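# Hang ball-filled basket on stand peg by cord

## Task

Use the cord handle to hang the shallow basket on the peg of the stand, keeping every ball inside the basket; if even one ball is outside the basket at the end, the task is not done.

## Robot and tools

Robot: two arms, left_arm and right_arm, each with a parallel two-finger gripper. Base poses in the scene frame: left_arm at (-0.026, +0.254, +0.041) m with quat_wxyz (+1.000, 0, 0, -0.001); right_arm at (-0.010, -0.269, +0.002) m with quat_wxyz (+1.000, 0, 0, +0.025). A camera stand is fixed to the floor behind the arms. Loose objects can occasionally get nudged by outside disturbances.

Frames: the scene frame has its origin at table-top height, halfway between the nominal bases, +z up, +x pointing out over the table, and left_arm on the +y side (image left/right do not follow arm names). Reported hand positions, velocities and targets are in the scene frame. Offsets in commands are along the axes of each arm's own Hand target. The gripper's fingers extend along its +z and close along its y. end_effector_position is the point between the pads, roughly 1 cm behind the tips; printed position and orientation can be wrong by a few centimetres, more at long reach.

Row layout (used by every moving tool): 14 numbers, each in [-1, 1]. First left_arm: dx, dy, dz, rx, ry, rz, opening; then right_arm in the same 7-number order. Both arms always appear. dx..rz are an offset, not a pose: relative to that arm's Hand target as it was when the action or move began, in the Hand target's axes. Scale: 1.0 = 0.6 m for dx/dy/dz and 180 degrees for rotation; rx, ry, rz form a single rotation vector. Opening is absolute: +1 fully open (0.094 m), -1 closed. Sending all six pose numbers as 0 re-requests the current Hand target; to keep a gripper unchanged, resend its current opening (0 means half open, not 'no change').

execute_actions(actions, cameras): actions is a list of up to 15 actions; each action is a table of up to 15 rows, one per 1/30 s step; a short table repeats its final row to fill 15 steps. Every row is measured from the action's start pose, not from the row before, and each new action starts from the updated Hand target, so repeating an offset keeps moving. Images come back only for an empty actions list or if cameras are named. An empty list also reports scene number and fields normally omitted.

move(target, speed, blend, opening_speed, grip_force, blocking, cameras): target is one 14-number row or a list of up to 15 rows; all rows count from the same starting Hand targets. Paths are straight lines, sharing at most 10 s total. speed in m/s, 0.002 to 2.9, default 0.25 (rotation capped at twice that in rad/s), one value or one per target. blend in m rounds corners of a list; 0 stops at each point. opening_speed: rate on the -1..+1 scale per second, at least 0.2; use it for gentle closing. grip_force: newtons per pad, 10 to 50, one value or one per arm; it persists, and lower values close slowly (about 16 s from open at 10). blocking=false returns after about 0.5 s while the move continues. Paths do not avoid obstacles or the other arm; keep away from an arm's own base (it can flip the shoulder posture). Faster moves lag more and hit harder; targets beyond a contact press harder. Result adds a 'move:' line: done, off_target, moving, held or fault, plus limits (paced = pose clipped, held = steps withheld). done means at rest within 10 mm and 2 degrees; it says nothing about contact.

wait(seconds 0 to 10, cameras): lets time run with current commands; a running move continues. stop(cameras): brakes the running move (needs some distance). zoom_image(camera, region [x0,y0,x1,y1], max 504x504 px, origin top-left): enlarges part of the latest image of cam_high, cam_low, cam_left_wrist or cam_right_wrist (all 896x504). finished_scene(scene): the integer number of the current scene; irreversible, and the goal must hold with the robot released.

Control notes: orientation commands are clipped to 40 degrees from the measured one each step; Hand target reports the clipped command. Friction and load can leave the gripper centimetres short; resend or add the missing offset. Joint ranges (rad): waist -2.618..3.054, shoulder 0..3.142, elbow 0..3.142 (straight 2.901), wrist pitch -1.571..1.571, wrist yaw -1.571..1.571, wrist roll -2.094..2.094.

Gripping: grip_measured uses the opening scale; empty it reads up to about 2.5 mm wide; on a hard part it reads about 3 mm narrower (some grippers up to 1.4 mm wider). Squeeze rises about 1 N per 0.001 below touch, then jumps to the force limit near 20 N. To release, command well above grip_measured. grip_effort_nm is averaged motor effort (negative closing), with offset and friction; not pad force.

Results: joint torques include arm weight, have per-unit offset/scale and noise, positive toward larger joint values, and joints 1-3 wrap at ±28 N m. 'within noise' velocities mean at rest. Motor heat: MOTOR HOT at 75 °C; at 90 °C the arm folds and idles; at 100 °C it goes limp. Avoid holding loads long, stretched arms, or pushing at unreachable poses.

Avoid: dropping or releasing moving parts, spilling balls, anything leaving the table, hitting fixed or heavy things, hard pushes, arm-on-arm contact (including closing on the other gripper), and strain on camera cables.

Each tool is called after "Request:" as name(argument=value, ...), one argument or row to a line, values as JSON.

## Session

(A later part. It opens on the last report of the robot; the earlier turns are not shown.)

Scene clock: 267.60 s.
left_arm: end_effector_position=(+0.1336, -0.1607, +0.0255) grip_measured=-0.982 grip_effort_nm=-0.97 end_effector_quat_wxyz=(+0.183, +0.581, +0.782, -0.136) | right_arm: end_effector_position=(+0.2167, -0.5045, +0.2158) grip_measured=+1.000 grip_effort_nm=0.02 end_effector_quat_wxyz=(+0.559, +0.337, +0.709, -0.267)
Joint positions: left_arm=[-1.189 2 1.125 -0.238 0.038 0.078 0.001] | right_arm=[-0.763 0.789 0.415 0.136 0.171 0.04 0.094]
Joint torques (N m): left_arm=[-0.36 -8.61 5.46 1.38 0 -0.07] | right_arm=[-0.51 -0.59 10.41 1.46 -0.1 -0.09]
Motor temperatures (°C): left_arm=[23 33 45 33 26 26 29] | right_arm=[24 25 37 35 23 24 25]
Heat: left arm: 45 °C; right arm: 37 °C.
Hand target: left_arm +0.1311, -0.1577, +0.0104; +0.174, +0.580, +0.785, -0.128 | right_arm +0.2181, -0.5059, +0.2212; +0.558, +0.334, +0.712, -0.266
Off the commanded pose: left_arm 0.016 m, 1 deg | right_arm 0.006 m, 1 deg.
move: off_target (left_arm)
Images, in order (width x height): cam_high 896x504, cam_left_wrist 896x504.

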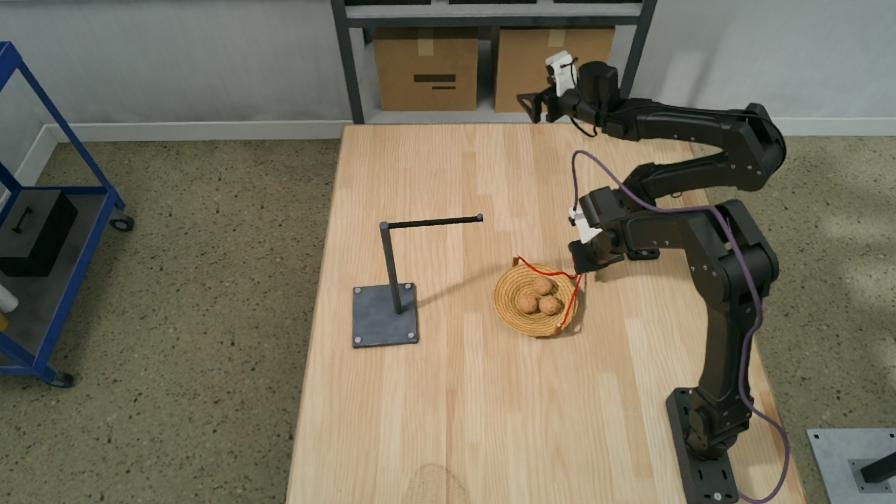

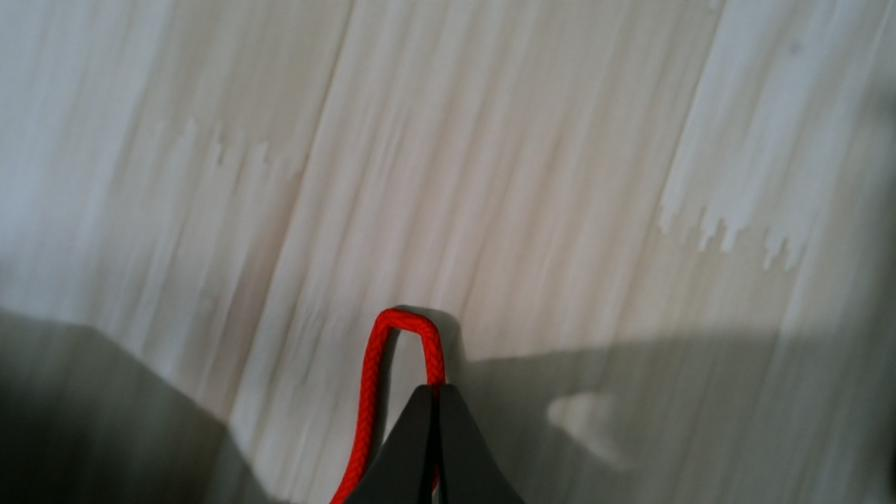

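Request:
move(
  target=[
    [0.0267,0,-0.0585,0,0,0,-1,0,0,0,0,0,0,1],
    [0.0937,-0.002,-0.0392,0,0,0,-1,0,0,0,0,0,0,1],
    [0.0937,-0.002,-0.038,0,0,0,-0.1,0,0,0,0,0,0,1],
    [0.0725,-0.002,-0.0845,0,0,0,-0.1,0,0,0,0,0,0,1],
  ],
  speed=0.1,
  opening_speed=1,
  cameras=["cam_high","cam_left_wrist"],
)

Request:
zoom_image(
  camera="cam_high",
  region=[460, 220, 620, 360],
)

Scene clock: 295.87 s.
left_arm: end_effector_position=(+0.1069, -0.0969, +0.0259) grip_measured=-0.103 grip_effort_nm=0.12 end_effector_quat_wxyz=(+0.162, +0.584, +0.785, -0.126) | right_arm: end_effector_position=(+0.2167, -0.5045, +0.2158) grip_measured=+1.000 grip_effort_nm=0.02 end_effector_quat_wxyz=(+0.559, +0.337, +0.709, -0.267)
Joint positions: left_arm=[-1.189 1.801 0.868 -0.226 0.044 0.078 0.042] | right_arm=[-0.763 0.789 0.415 0.136 0.171 0.04 0.094]
Joint torques (N m): left_arm=[0.53 -11.82 7.17 0.89 -0.01 0.02] | right_arm=[-0.53 -0.57 10.39 1.45 -0.09 -0.08]
Heat: left arm: 41 °C; right arm: 37 °C.
Hand target: left_arm +0.1121, -0.0998, +0.0378; +0.174, +0.581, +0.785, -0.128 | right_arm +0.2181, -0.5059, +0.2212; +0.558, +0.334, +0.712, -0.266
Off the commanded pose: left_arm 0.013 m, 1 deg | right_arm 0.006 m, 1 deg.
move: off_target (left_arm); target 3's new opening was sent with left_arm's hand 0.018 m and 2 deg from that target
Images, in order (width x height): cam_high 896x504, cam_left_wrist 896x504.

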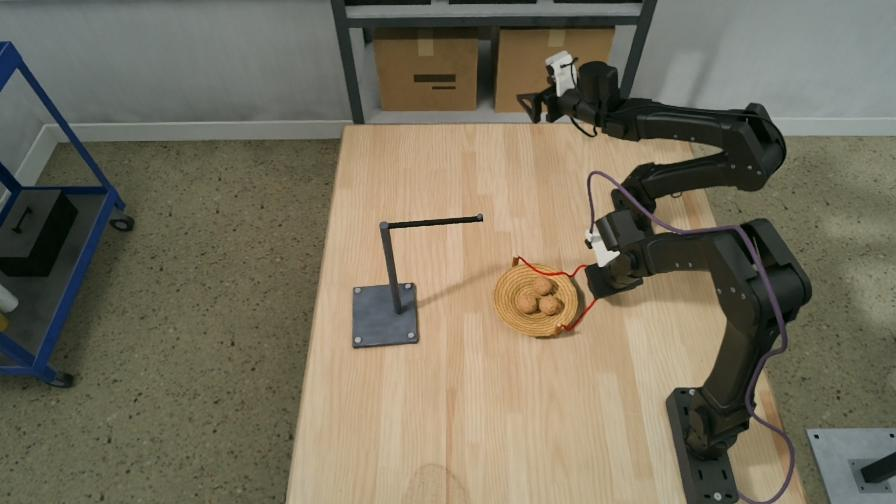

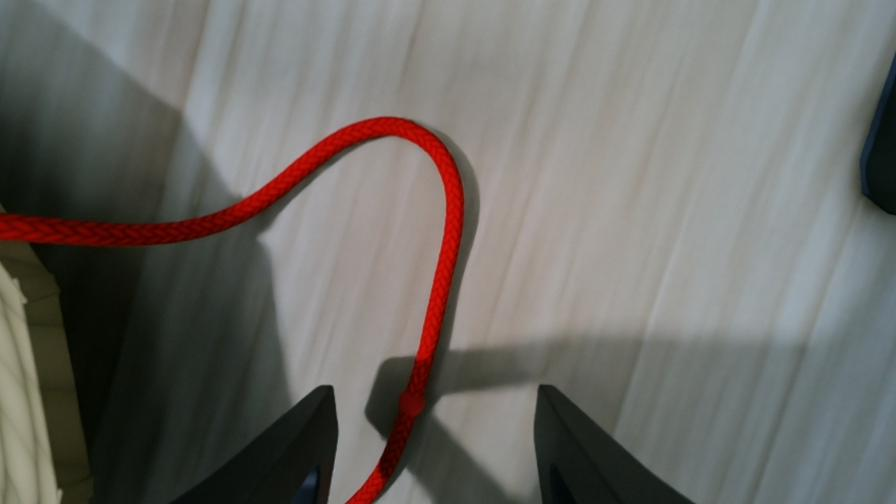

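Scaled by 3.150 from the camera's 896x504 image, which has a finer 1280x720 frame.

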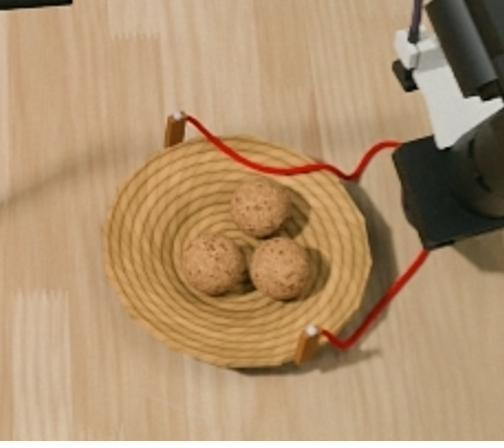

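Request:
move(
  target=[
    [-0.0253,-0.0148,-0.0095,0,0,0,-0.1,0,0,0,0,0,0,1],
    [-0.0253,-0.0148,0.0655,0,0,0,-0.1,0,0,0,0,0,0,1],
  ],
  speed=0.08,
  cameras=["cam_left_wrist"],
)

Scene clock: 315.67 s.
left_arm: end_effector_position=(+0.1122, -0.1278, +0.0189) grip_measured=-0.103 grip_effort_nm=0.12 end_effector_quat_wxyz=(+0.178, +0.581, +0.783, -0.133) | right_arm: end_effector_position=(+0.2167, -0.5045, +0.2158) grip_measured=+1.000 grip_effort_nm=0.02 end_effector_quat_wxyz=(+0.559, +0.337, +0.709, -0.267)
Joint positions: left_arm=[-1.212 1.902 0.953 -0.175 0.029 0.057 0.042] | right_arm=[-0.763 0.789 0.415 0.136 0.171 0.04 0.094]
Joint torques (N m): left_arm=[-0.36 -6.48 7.19 1.31 -0.01 -0.07] | right_arm=[-0.53 -0.57 10.36 1.45 -0.09 -0.09]
Heat: left arm: 41 °C; right arm: 38 °C.
Hand target: left_arm +0.1126, -0.1315, +0.0087; +0.174, +0.580, +0.785, -0.128 | right_arm +0.2181, -0.5059, +0.2212; +0.558, +0.334, +0.712, -0.266
Off the commanded pose: left_arm 0.011 m, 1 deg | right_arm 0.006 m, 1 deg.
move: off_target (left_arm)
Images, in order (width x height): cam_left_wrist 896x504.

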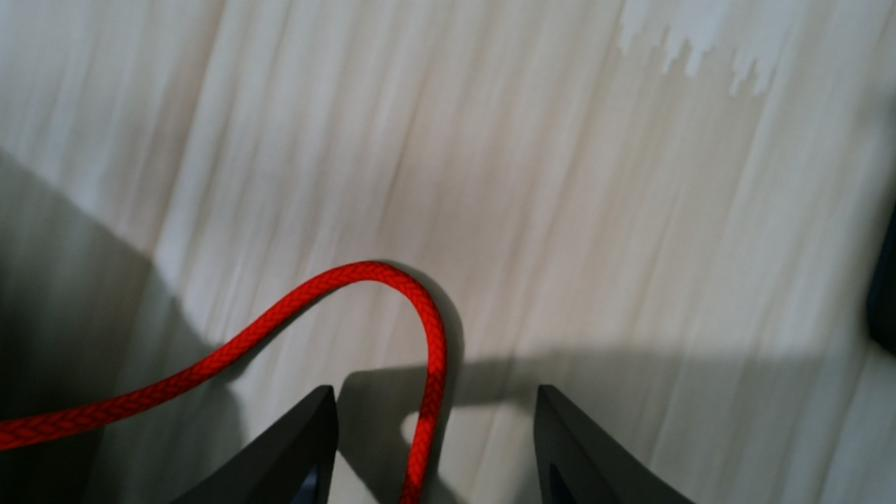

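Request:
move(
  target=[
    [0,0,0.003,0,0,0,-1,0,0,0,0,0,0,1],
  ],
  speed=0.06,
  opening_speed=0.9,
  cameras=["cam_left_wrist","cam_high"],
)

Scene clock: 322.80 s.
left_arm: end_effector_position=(+0.1165, -0.1305, +0.0183) grip_measured=-0.976 grip_effort_nm=-0.96 end_effector_quat_wxyz=(+0.188, +0.579, +0.783, -0.130) | right_arm: end_effector_position=(+0.2167, -0.5045, +0.2158) grip_measured=+1.000 grip_effort_nm=0.02 end_effector_quat_wxyz=(+0.559, +0.337, +0.709, -0.267)
Joint positions: left_arm=[-1.212 1.91 0.953 -0.152 0.012 0.057 0.001] | right_arm=[-0.763 0.789 0.415 0.136 0.171 0.04 0.094]
Joint torques (N m): left_arm=[-0.36 -6.64 7.31 1.13 0.14 -0.07] | right_arm=[-0.5 -0.61 10.36 1.45 -0.09 -0.09]
Heat: left arm: 41 °C; right arm: 38 °C.
Hand target: left_arm +0.1128, -0.1321, +0.0070; +0.174, +0.580, +0.785, -0.128 | right_arm +0.2181, -0.5059, +0.2212; +0.558, +0.334, +0.712, -0.266
Off the commanded pose: left_arm 0.012 m, 2 deg | right_arm 0.006 m, 1 deg.
move: off_target (left_arm)
Images, in order (width x height): cam_high 896x504, cam_left_wrist 896x504.

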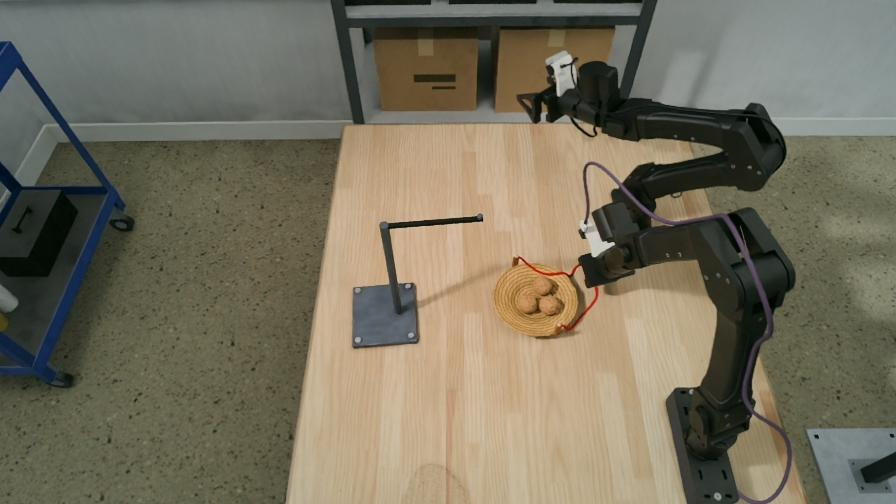

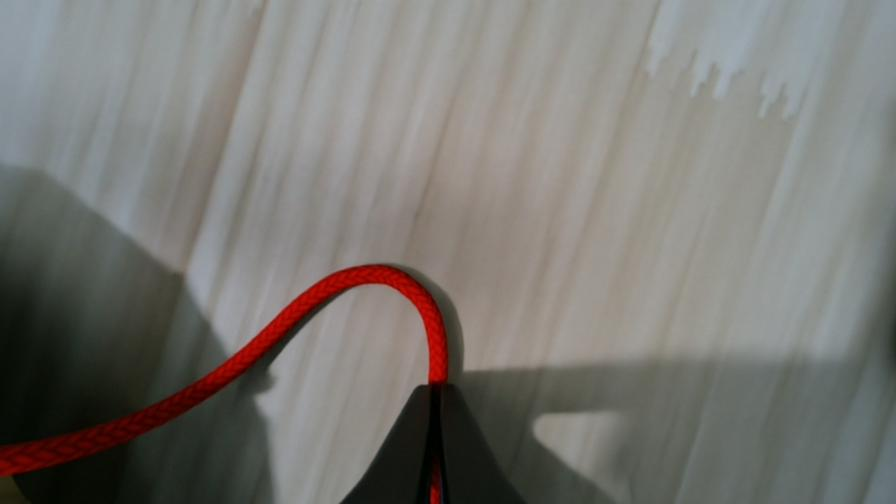

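Request:
move(
  target=[
    [-0.0317,0,-0.068,0,0,0,-1,0,0,0,0,0,0,1],
    [-0.098,0.1223,-0.254,0,-0.036,0,-1,0,0,0,0,0,0,1],
    [-0.1308,0.2393,-0.4152,0,-0.072,0,-1,0,0,0,0,0,0,1],
    [-0.1625,0.2393,-0.4832,0,-0.072,0,-1,0,0,0,0,0,0,1],
  ],
  speed=[0.1,0.15,0.1,0.035],
  blend=[0.02,0.03,0.01,0],
  cameras=["cam_high","cam_low","cam_left_wrist"],
)

Request:
zoom_image(
  camera="cam_low",
  region=[330, 80, 500, 280],
)

Request:
zoom_image(
  camera="cam_high",
  region=[360, 190, 600, 350],
)

Scene clock: 337.17 s.
left_arm: end_effector_position=(+0.2362, -0.0534, +0.3056) grip_measured=-0.981 grip_effort_nm=-1.03 end_effector_quat_wxyz=(+0.257, +0.559, +0.765, -0.188) | right_arm: end_effector_position=(+0.2167, -0.5045, +0.2158) grip_measured=+1.000 grip_effort_nm=0.02 end_effector_quat_wxyz=(+0.559, +0.337, +0.709, -0.267)
Joint positions: left_arm=[-0.727 1.609 1.712 -1.096 0.312 0.439 0.001] | right_arm=[-0.763 0.789 0.415 0.136 0.171 0.04 0.094]
Joint torques (N m): left_arm=[0.36 -6.58 10.24 1.26 0.32 0.09] | right_arm=[-0.53 -0.55 10.41 1.45 -0.09 -0.09]
Heat: left arm: 42 °C; right arm: 38 °C.
Hand target: left_arm +0.2398, -0.0575, +0.3111; +0.262, +0.562, +0.760, -0.193 | right_arm +0.2181, -0.5059, +0.2212; +0.558, +0.334, +0.712, -0.266
Off the commanded pose: left_arm 0.008 m, 1 deg | right_arm 0.006 m, 1 deg.
move: done
Images, in order (width x height): cam_high 896x504, cam_low 896x504, cam_left_wrist 896x504.

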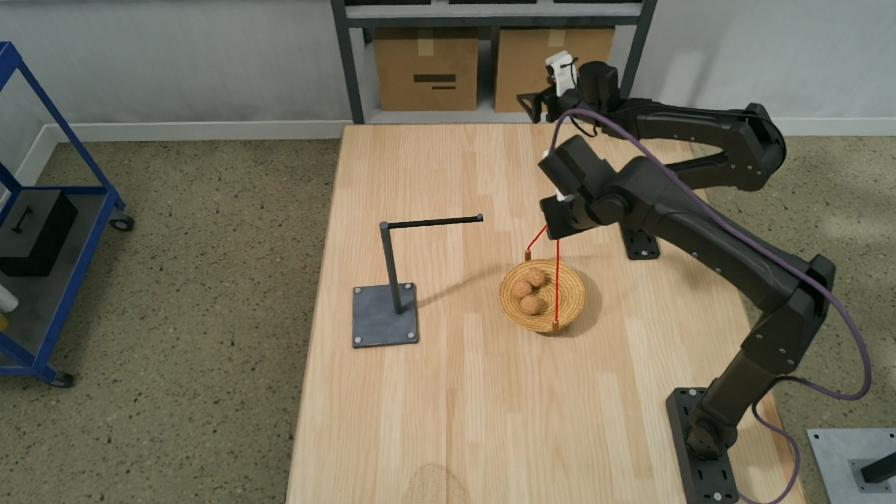

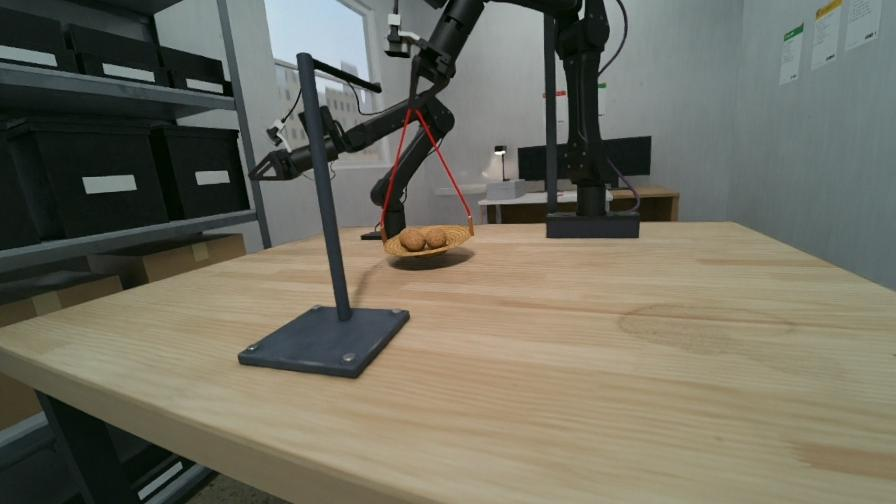

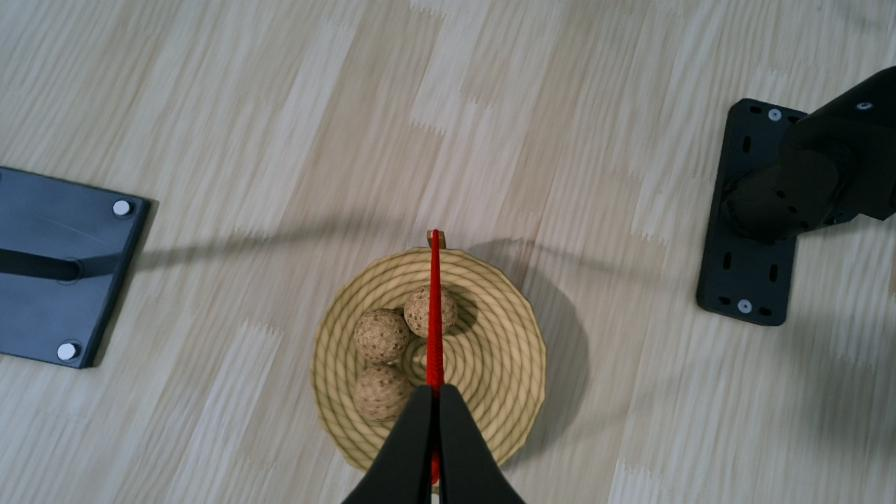

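Scaled by 2.520 from the camera's 896x504 image, which has a finer 1280x720 frame.

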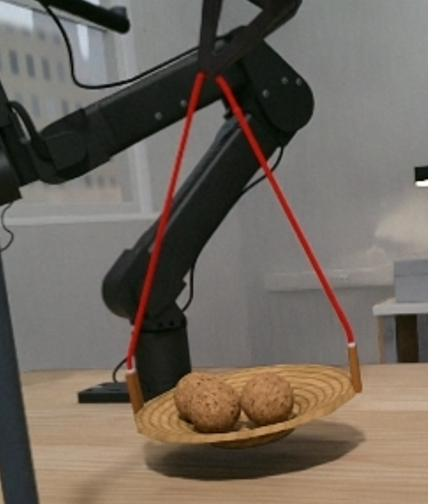

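Scaled by 2.100 from the camera's 896x504 image, which has a finer 1280x720 frame.

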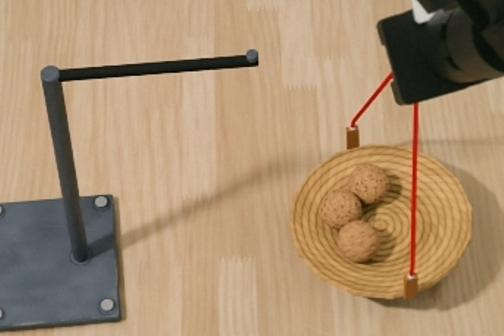

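Request:
move(
  target=[-0.0815,0.1545,-0.0628,-0.0849,-0.0426,0.0966,-1,0,0,0,0,0,0,1],
  speed=0.07,
  cameras=["cam_high","cam_low","cam_left_wrist"],
)

Request:
zoom_image(
  camera="cam_low",
  region=[290, 20, 460, 200],
)

Scene clock: 381.43 s.
left_arm: end_effector_position=(+0.3214, -0.0386, +0.3589) grip_measured=-0.981 grip_effort_nm=-1.03 end_effector_quat_wxyz=(+0.386, +0.619, +0.678, -0.088) | right_arm: end_effector_position=(+0.2167, -0.5045, +0.2158) grip_measured=+1.000 grip_effort_nm=0.02 end_effector_quat_wxyz=(+0.559, +0.337, +0.709, -0.267)
Joint positions: left_arm=[-0.596 1.696 1.912 -1.006 0.263 0.771 0.001] | right_arm=[-0.763 0.789 0.415 0.136 0.171 0.04 0.094]
Joint torques (N m): left_arm=[0.49 -7.3 10.51 2.05 0.22 0.09] | right_arm=[-0.5 -0.59 10.36 1.47 -0.09 -0.09]
Heat: left arm: 47 °C; right arm: 38 °C.
Hand target: left_arm +0.3328, -0.0450, +0.3709; +0.410, +0.617, +0.667, -0.086 | right_arm +0.2181, -0.5059, +0.2212; +0.558, +0.334, +0.712, -0.266
Off the commanded pose: left_arm 0.018 m, 3 deg | right_arm 0.006 m, 1 deg.
move: off_target (left_arm)
Images, in order (width x height): cam_high 896x504, cam_low 896x504, cam_left_wrist 896x504.

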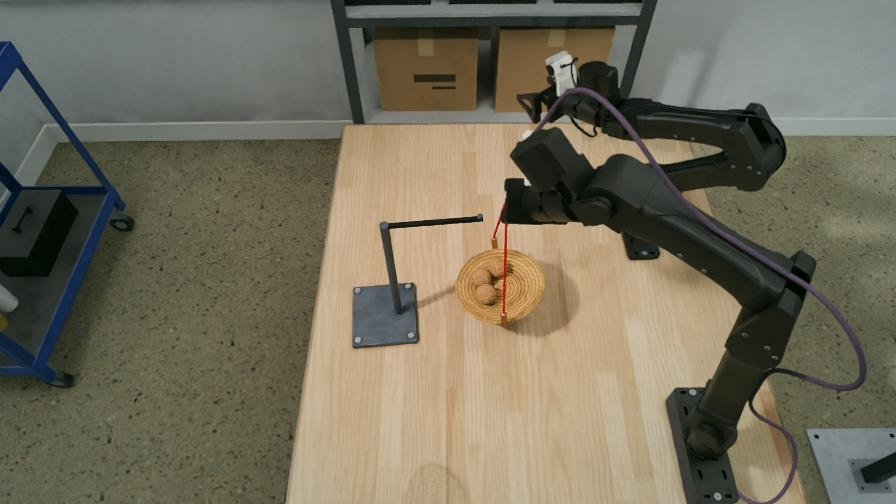

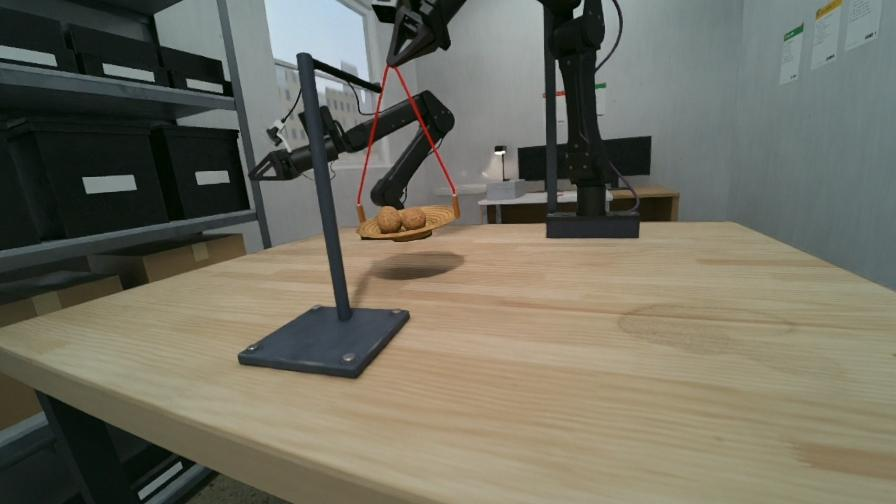

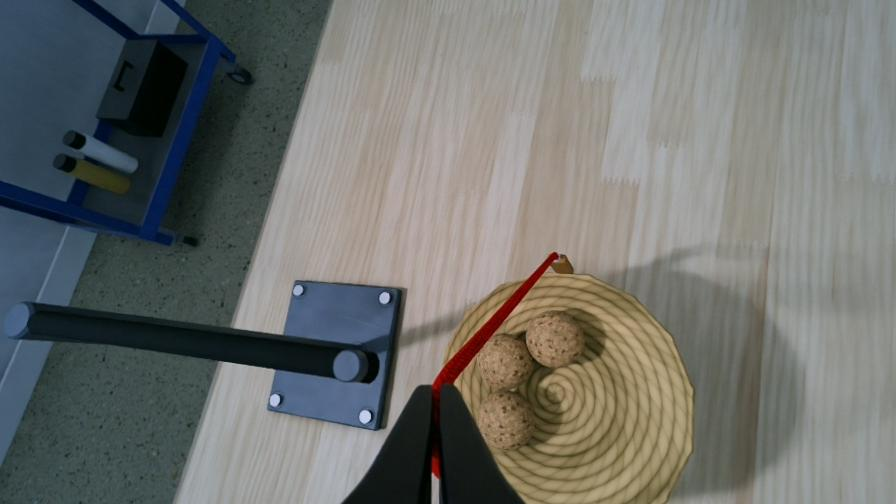

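Scaled by 2.800 from the camera's 896x504 image, which has a finer 1280x720 frame.

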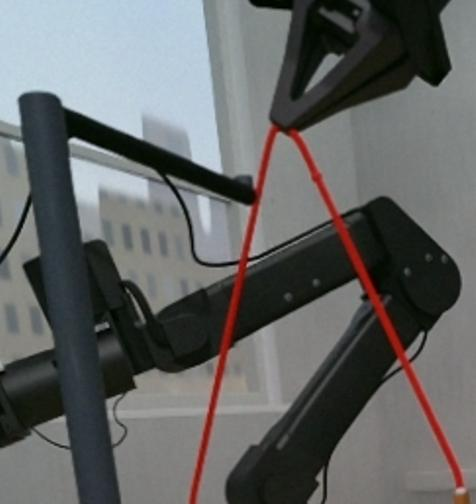

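Request:
move(
  target=[
    [-0.004,0.0297,0.0167,0,0,0,-1,0,0,0,0,0,0,1],
    [0.014,0.1187,0.052,0,0,0,-1,0,0,0,0,0,0,1],
  ],
  speed=0.05,
  blend=[0.01,0],
  cameras=["cam_high","cam_low","cam_left_wrist"],
)

Request:
zoom_image(
  camera="cam_low",
  region=[290, 10, 460, 190],
)

Scene clock: 414.20 s.
left_arm: end_effector_position=(+0.4061, -0.0378, +0.3731) grip_measured=-0.981 grip_effort_nm=-1.03 end_effector_quat_wxyz=(+0.407, +0.613, +0.673, -0.079) | right_arm: end_effector_position=(+0.2167, -0.5045, +0.2158) grip_measured=+1.000 grip_effort_nm=0.02 end_effector_quat_wxyz=(+0.559, +0.337, +0.709, -0.267)
Joint positions: left_arm=[-0.48 2.035 2.407 -1.141 0.334 0.853 0.001] | right_arm=[-0.763 0.789 0.415 0.136 0.171 0.04 0.094]
Joint torques (N m): left_arm=[0.38 -9.76 9.77 1.67 0.37 0.08] | right_arm=[-0.53 -0.57 10.41 1.47 -0.09 -0.1]
Heat: left arm: 45 °C; right arm: 38 °C.
Hand target: left_arm +0.4110, -0.0420, +0.3730; +0.410, +0.617, +0.667, -0.086 | right_arm +0.2181, -0.5059, +0.2212; +0.558, +0.334, +0.712, -0.266
Off the commanded pose: left_arm 0.006 m, 1 deg | right_arm 0.006 m, 1 deg.
move: done
Images, in order (width x height): cam_high 896x504, cam_low 896x504, cam_left_wrist 896x504.

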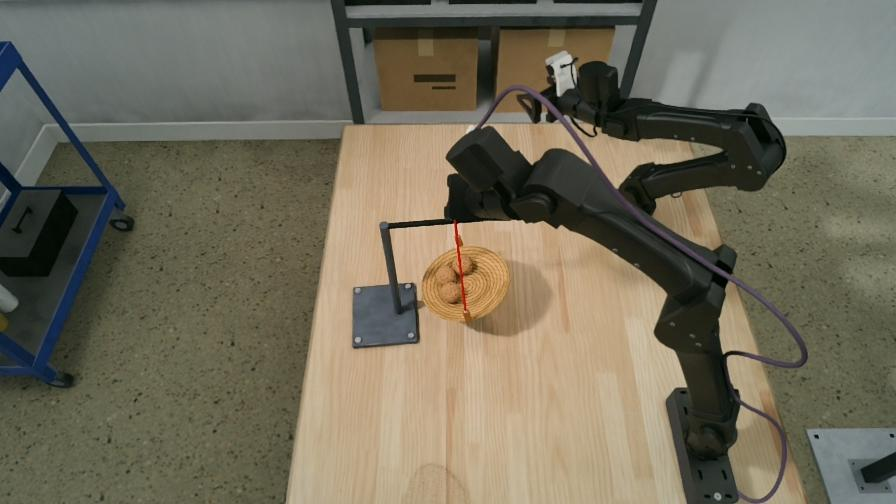

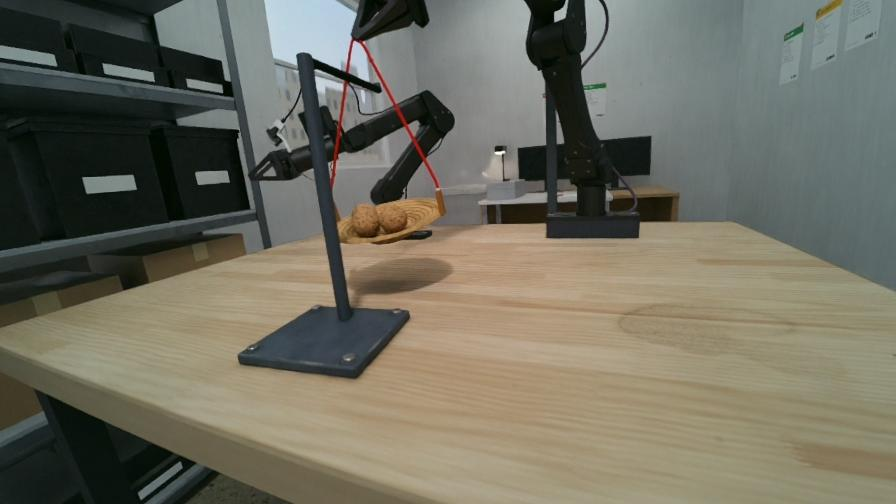

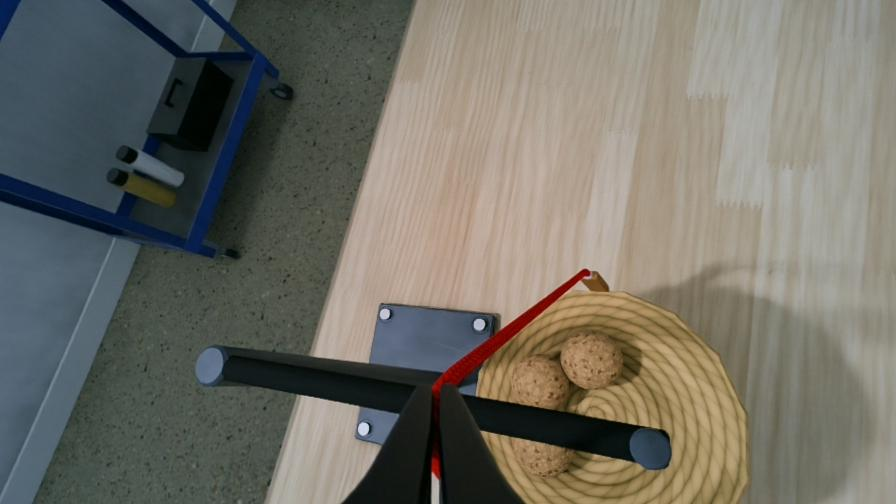

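Scaled by 2.800 from the camera's 896x504 image, which has a finer 1280x720 frame.

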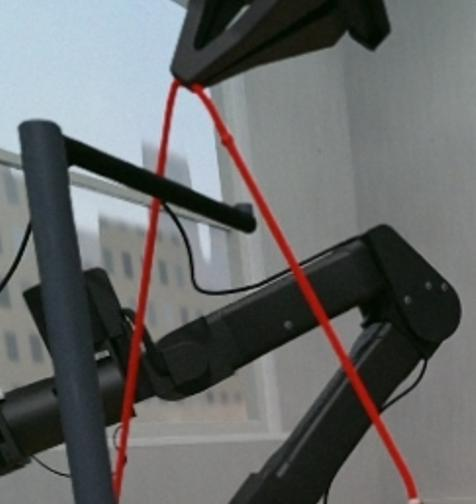

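Request:
zoom_image(
  camera="cam_low",
  region=[320, 30, 400, 110],
)

Request:
zoom_image(
  camera="cam_high",
  region=[370, 190, 530, 340],
)

Scaled by 6.300 from the camera's 896x504 image, which has a finer 1280x720 frame.

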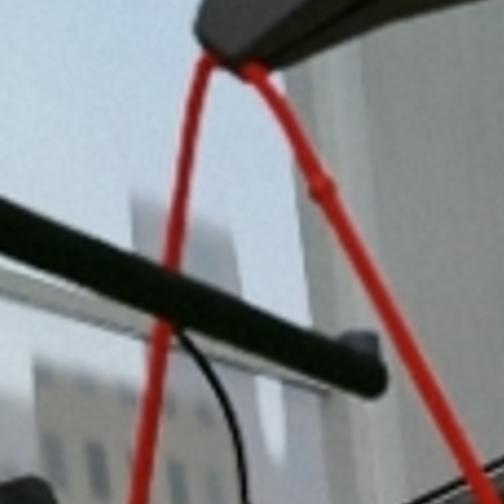

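Scaled by 3.150 from the camera's 896x504 image, which has a finer 1280x720 frame.

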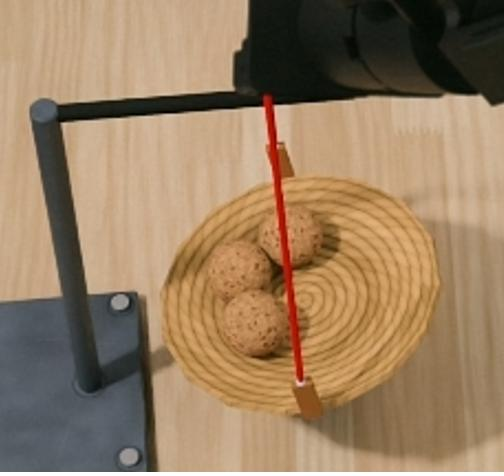

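Request:
zoom_image(
  camera="cam_low",
  region=[320, 170, 460, 270],
)

Scaled by 3.600 from the camera's 896x504 image, which has a finer 1280x720 frame.

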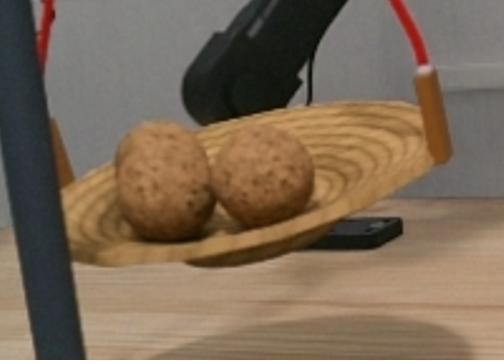

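Request:
move(
  target=[0.034,-0.02,0.0257,0,0,0,-1,0,0,0,0,0,0,1],
  speed=0.03,
  cameras=["cam_high","cam_low","cam_left_wrist"],
)

Request:
zoom_image(
  camera="cam_low",
  region=[320, 30, 400, 110],
)

Request:
zoom_image(
  camera="cam_left_wrist",
  region=[300, 280, 600, 504],
)

Scene clock: 448.77 s.
left_arm: end_effector_position=(+0.4107, -0.0399, +0.3274) grip_measured=-0.981 grip_effort_nm=-1.03 end_effector_quat_wxyz=(+0.384, +0.617, +0.681, -0.087) | right_arm: end_effector_position=(+0.2167, -0.5045, +0.2158) grip_measured=+1.000 grip_effort_nm=0.02 end_effector_quat_wxyz=(+0.559, +0.337, +0.709, -0.267)
Joint positions: left_arm=[-0.477 1.995 2.176 -1.002 0.341 0.859 0.001] | right_arm=[-0.763 0.789 0.415 0.136 0.171 0.04 0.094]
Joint torques (N m): left_arm=[0.49 -16.24 5.83 1.99 0.35 0.08] | right_arm=[-0.53 -0.59 10.37 1.45 -0.09 -0.1]
Heat: left arm: 47 °C; right arm: 38 °C.
Hand target: left_arm +0.4091, -0.0390, +0.3450; +0.410, +0.617, +0.667, -0.086 | right_arm +0.2181, -0.5059, +0.2212; +0.558, +0.334, +0.712, -0.266
Off the commanded pose: left_arm 0.018 m, 3 deg | right_arm 0.006 m, 1 deg.
move: off_target (left_arm)
Images, in order (width x height): cam_high 896x504, cam_low 896x504, cam_left_wrist 896x504.

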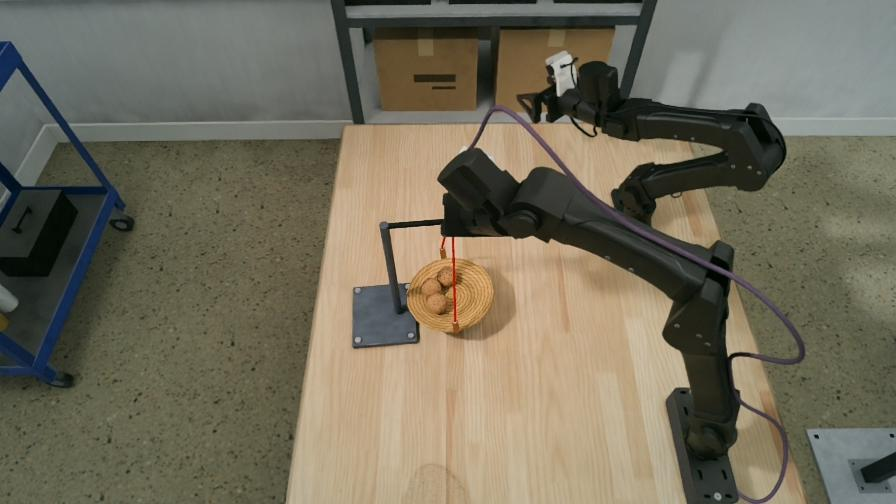

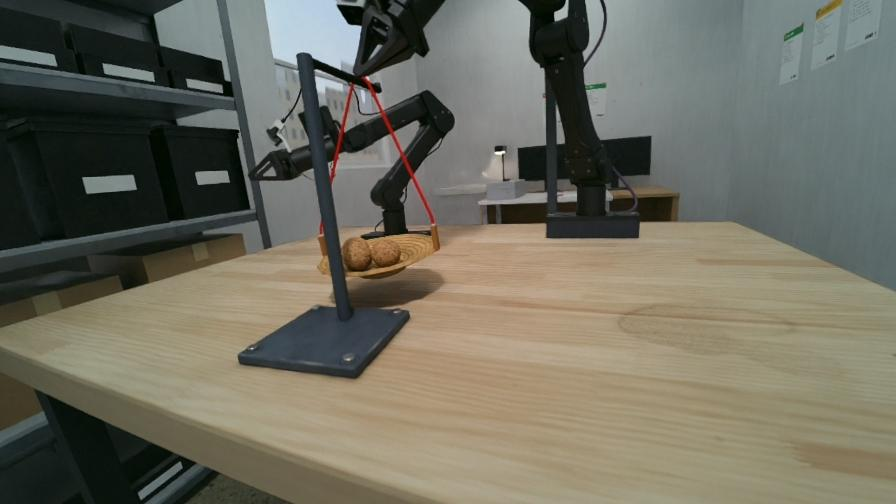

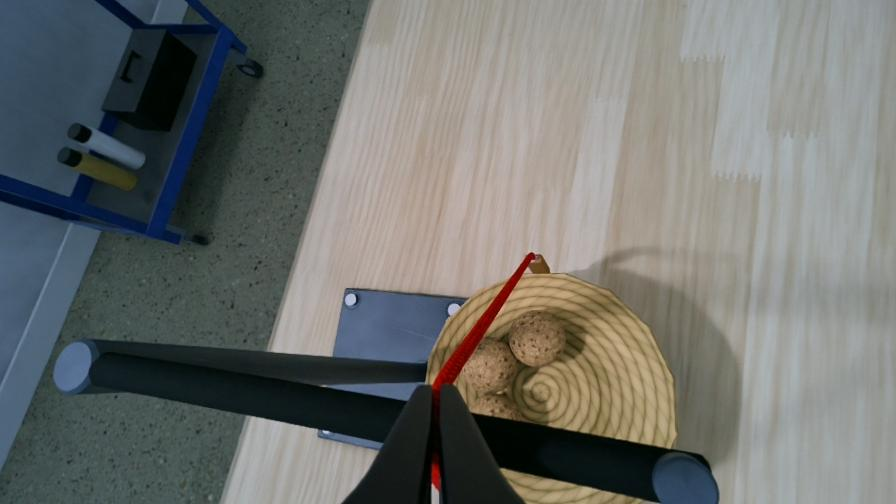

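Scaled by 6.300 from the camera's 896x504 image, which has a finer 1280x720 frame.

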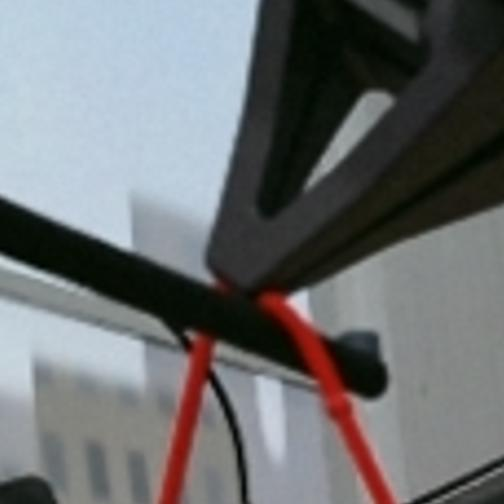

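Scaled by 1.680 from the camera's 896x504 image, which has a finer 1280x720 frame.

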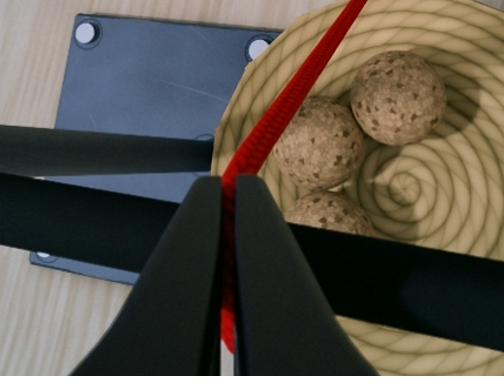

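Request:
move(
  target=[0.0217,-0.0237,0.0205,0,0,0,-1,0,0,0,0,0,0,1],
  speed=0.02,
  cameras=["cam_high","cam_low","cam_left_wrist"],
)

Request:
zoom_image(
  camera="cam_low",
  region=[320, 30, 400, 110],
)

Request:
zoom_image(
  camera="cam_left_wrist",
  region=[300, 280, 600, 504],
)

Scene clock: 476.20 s.
left_arm: end_effector_position=(+0.4099, -0.0397, +0.3263) grip_measured=-0.981 grip_effort_nm=-1.03 end_effector_quat_wxyz=(+0.415, +0.614, +0.667, -0.080) | right_arm: end_effector_position=(+0.2167, -0.5045, +0.2158) grip_measured=+1.000 grip_effort_nm=0.02 end_effector_quat_wxyz=(+0.559, +0.337, +0.709, -0.267)
Joint positions: left_arm=[-0.477 1.91 2.001 -0.843 0.343 0.859 0.001] | right_arm=[-0.763 0.789 0.415 0.136 0.171 0.04 0.094]
Joint torques (N m): left_arm=[-0.24 -13.65 5.27 1.68 0.26 0] | right_arm=[-0.5 -0.59 10.4 1.46 -0.09 -0.09]
Motor temperatures (°C): left_arm=[23 38 44 36 26 26 30] | right_arm=[24 25 39 36 23 24 25]
Heat: left arm: 44 °C; right arm: 39 °C.
Hand target: left_arm +0.4030, -0.0401, +0.3230; +0.410, +0.617, +0.667, -0.086 | right_arm +0.2181, -0.5059, +0.2212; +0.558, +0.334, +0.712, -0.266
Off the commanded pose: left_arm 0.008 m, 1 deg | right_arm 0.006 m, 1 deg.
move: done
Images, in order (width x height): cam_high 896x504, cam_low 896x504, cam_left_wrist 896x504.

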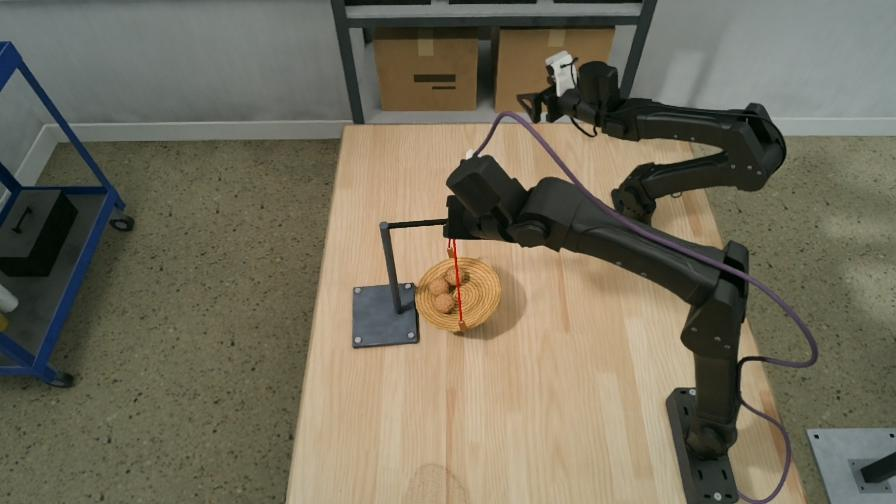

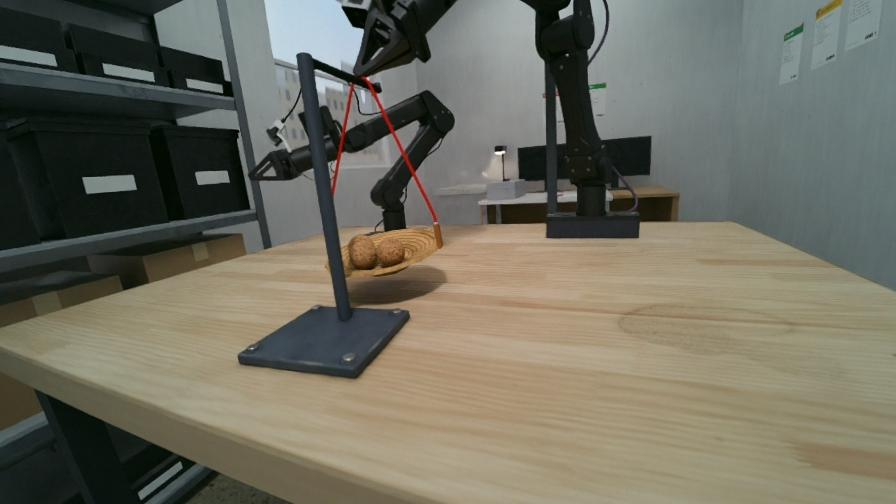

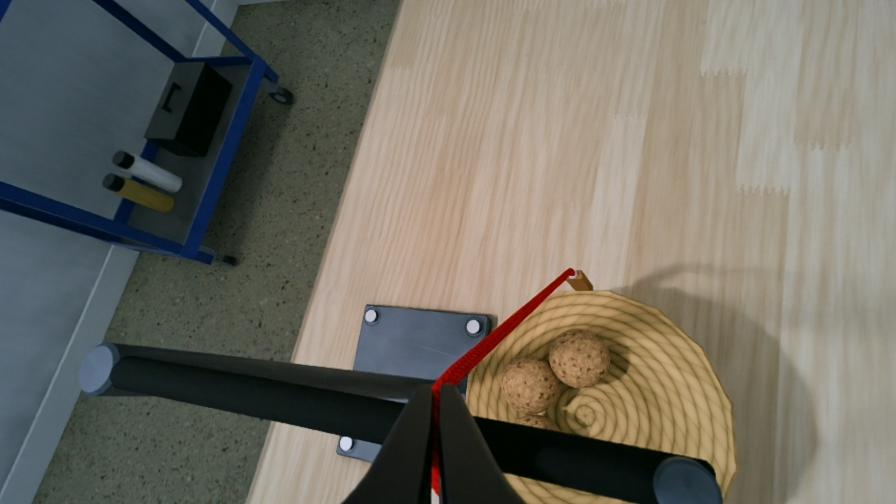

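Scaled by 6.300 from the camera's 896x504 image, which has a finer 1280x720 frame.

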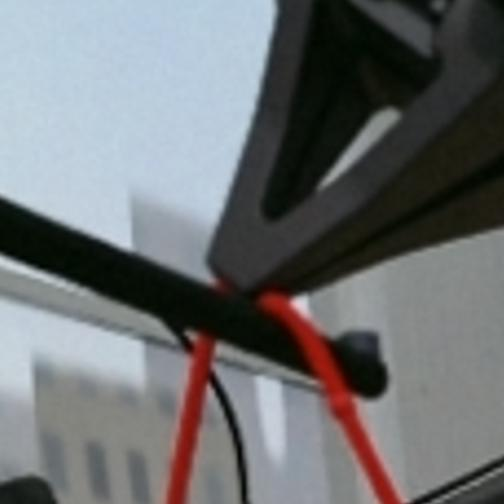

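Scaled by 1.680 from the camera's 896x504 image, which has a finer 1280x720 frame.

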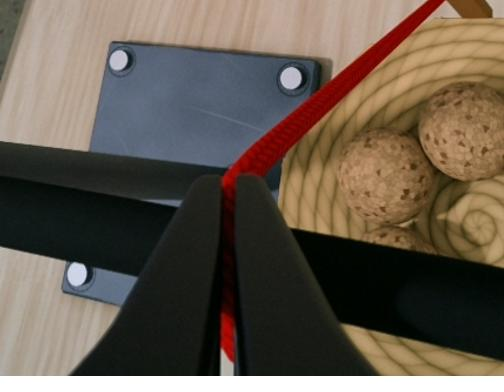

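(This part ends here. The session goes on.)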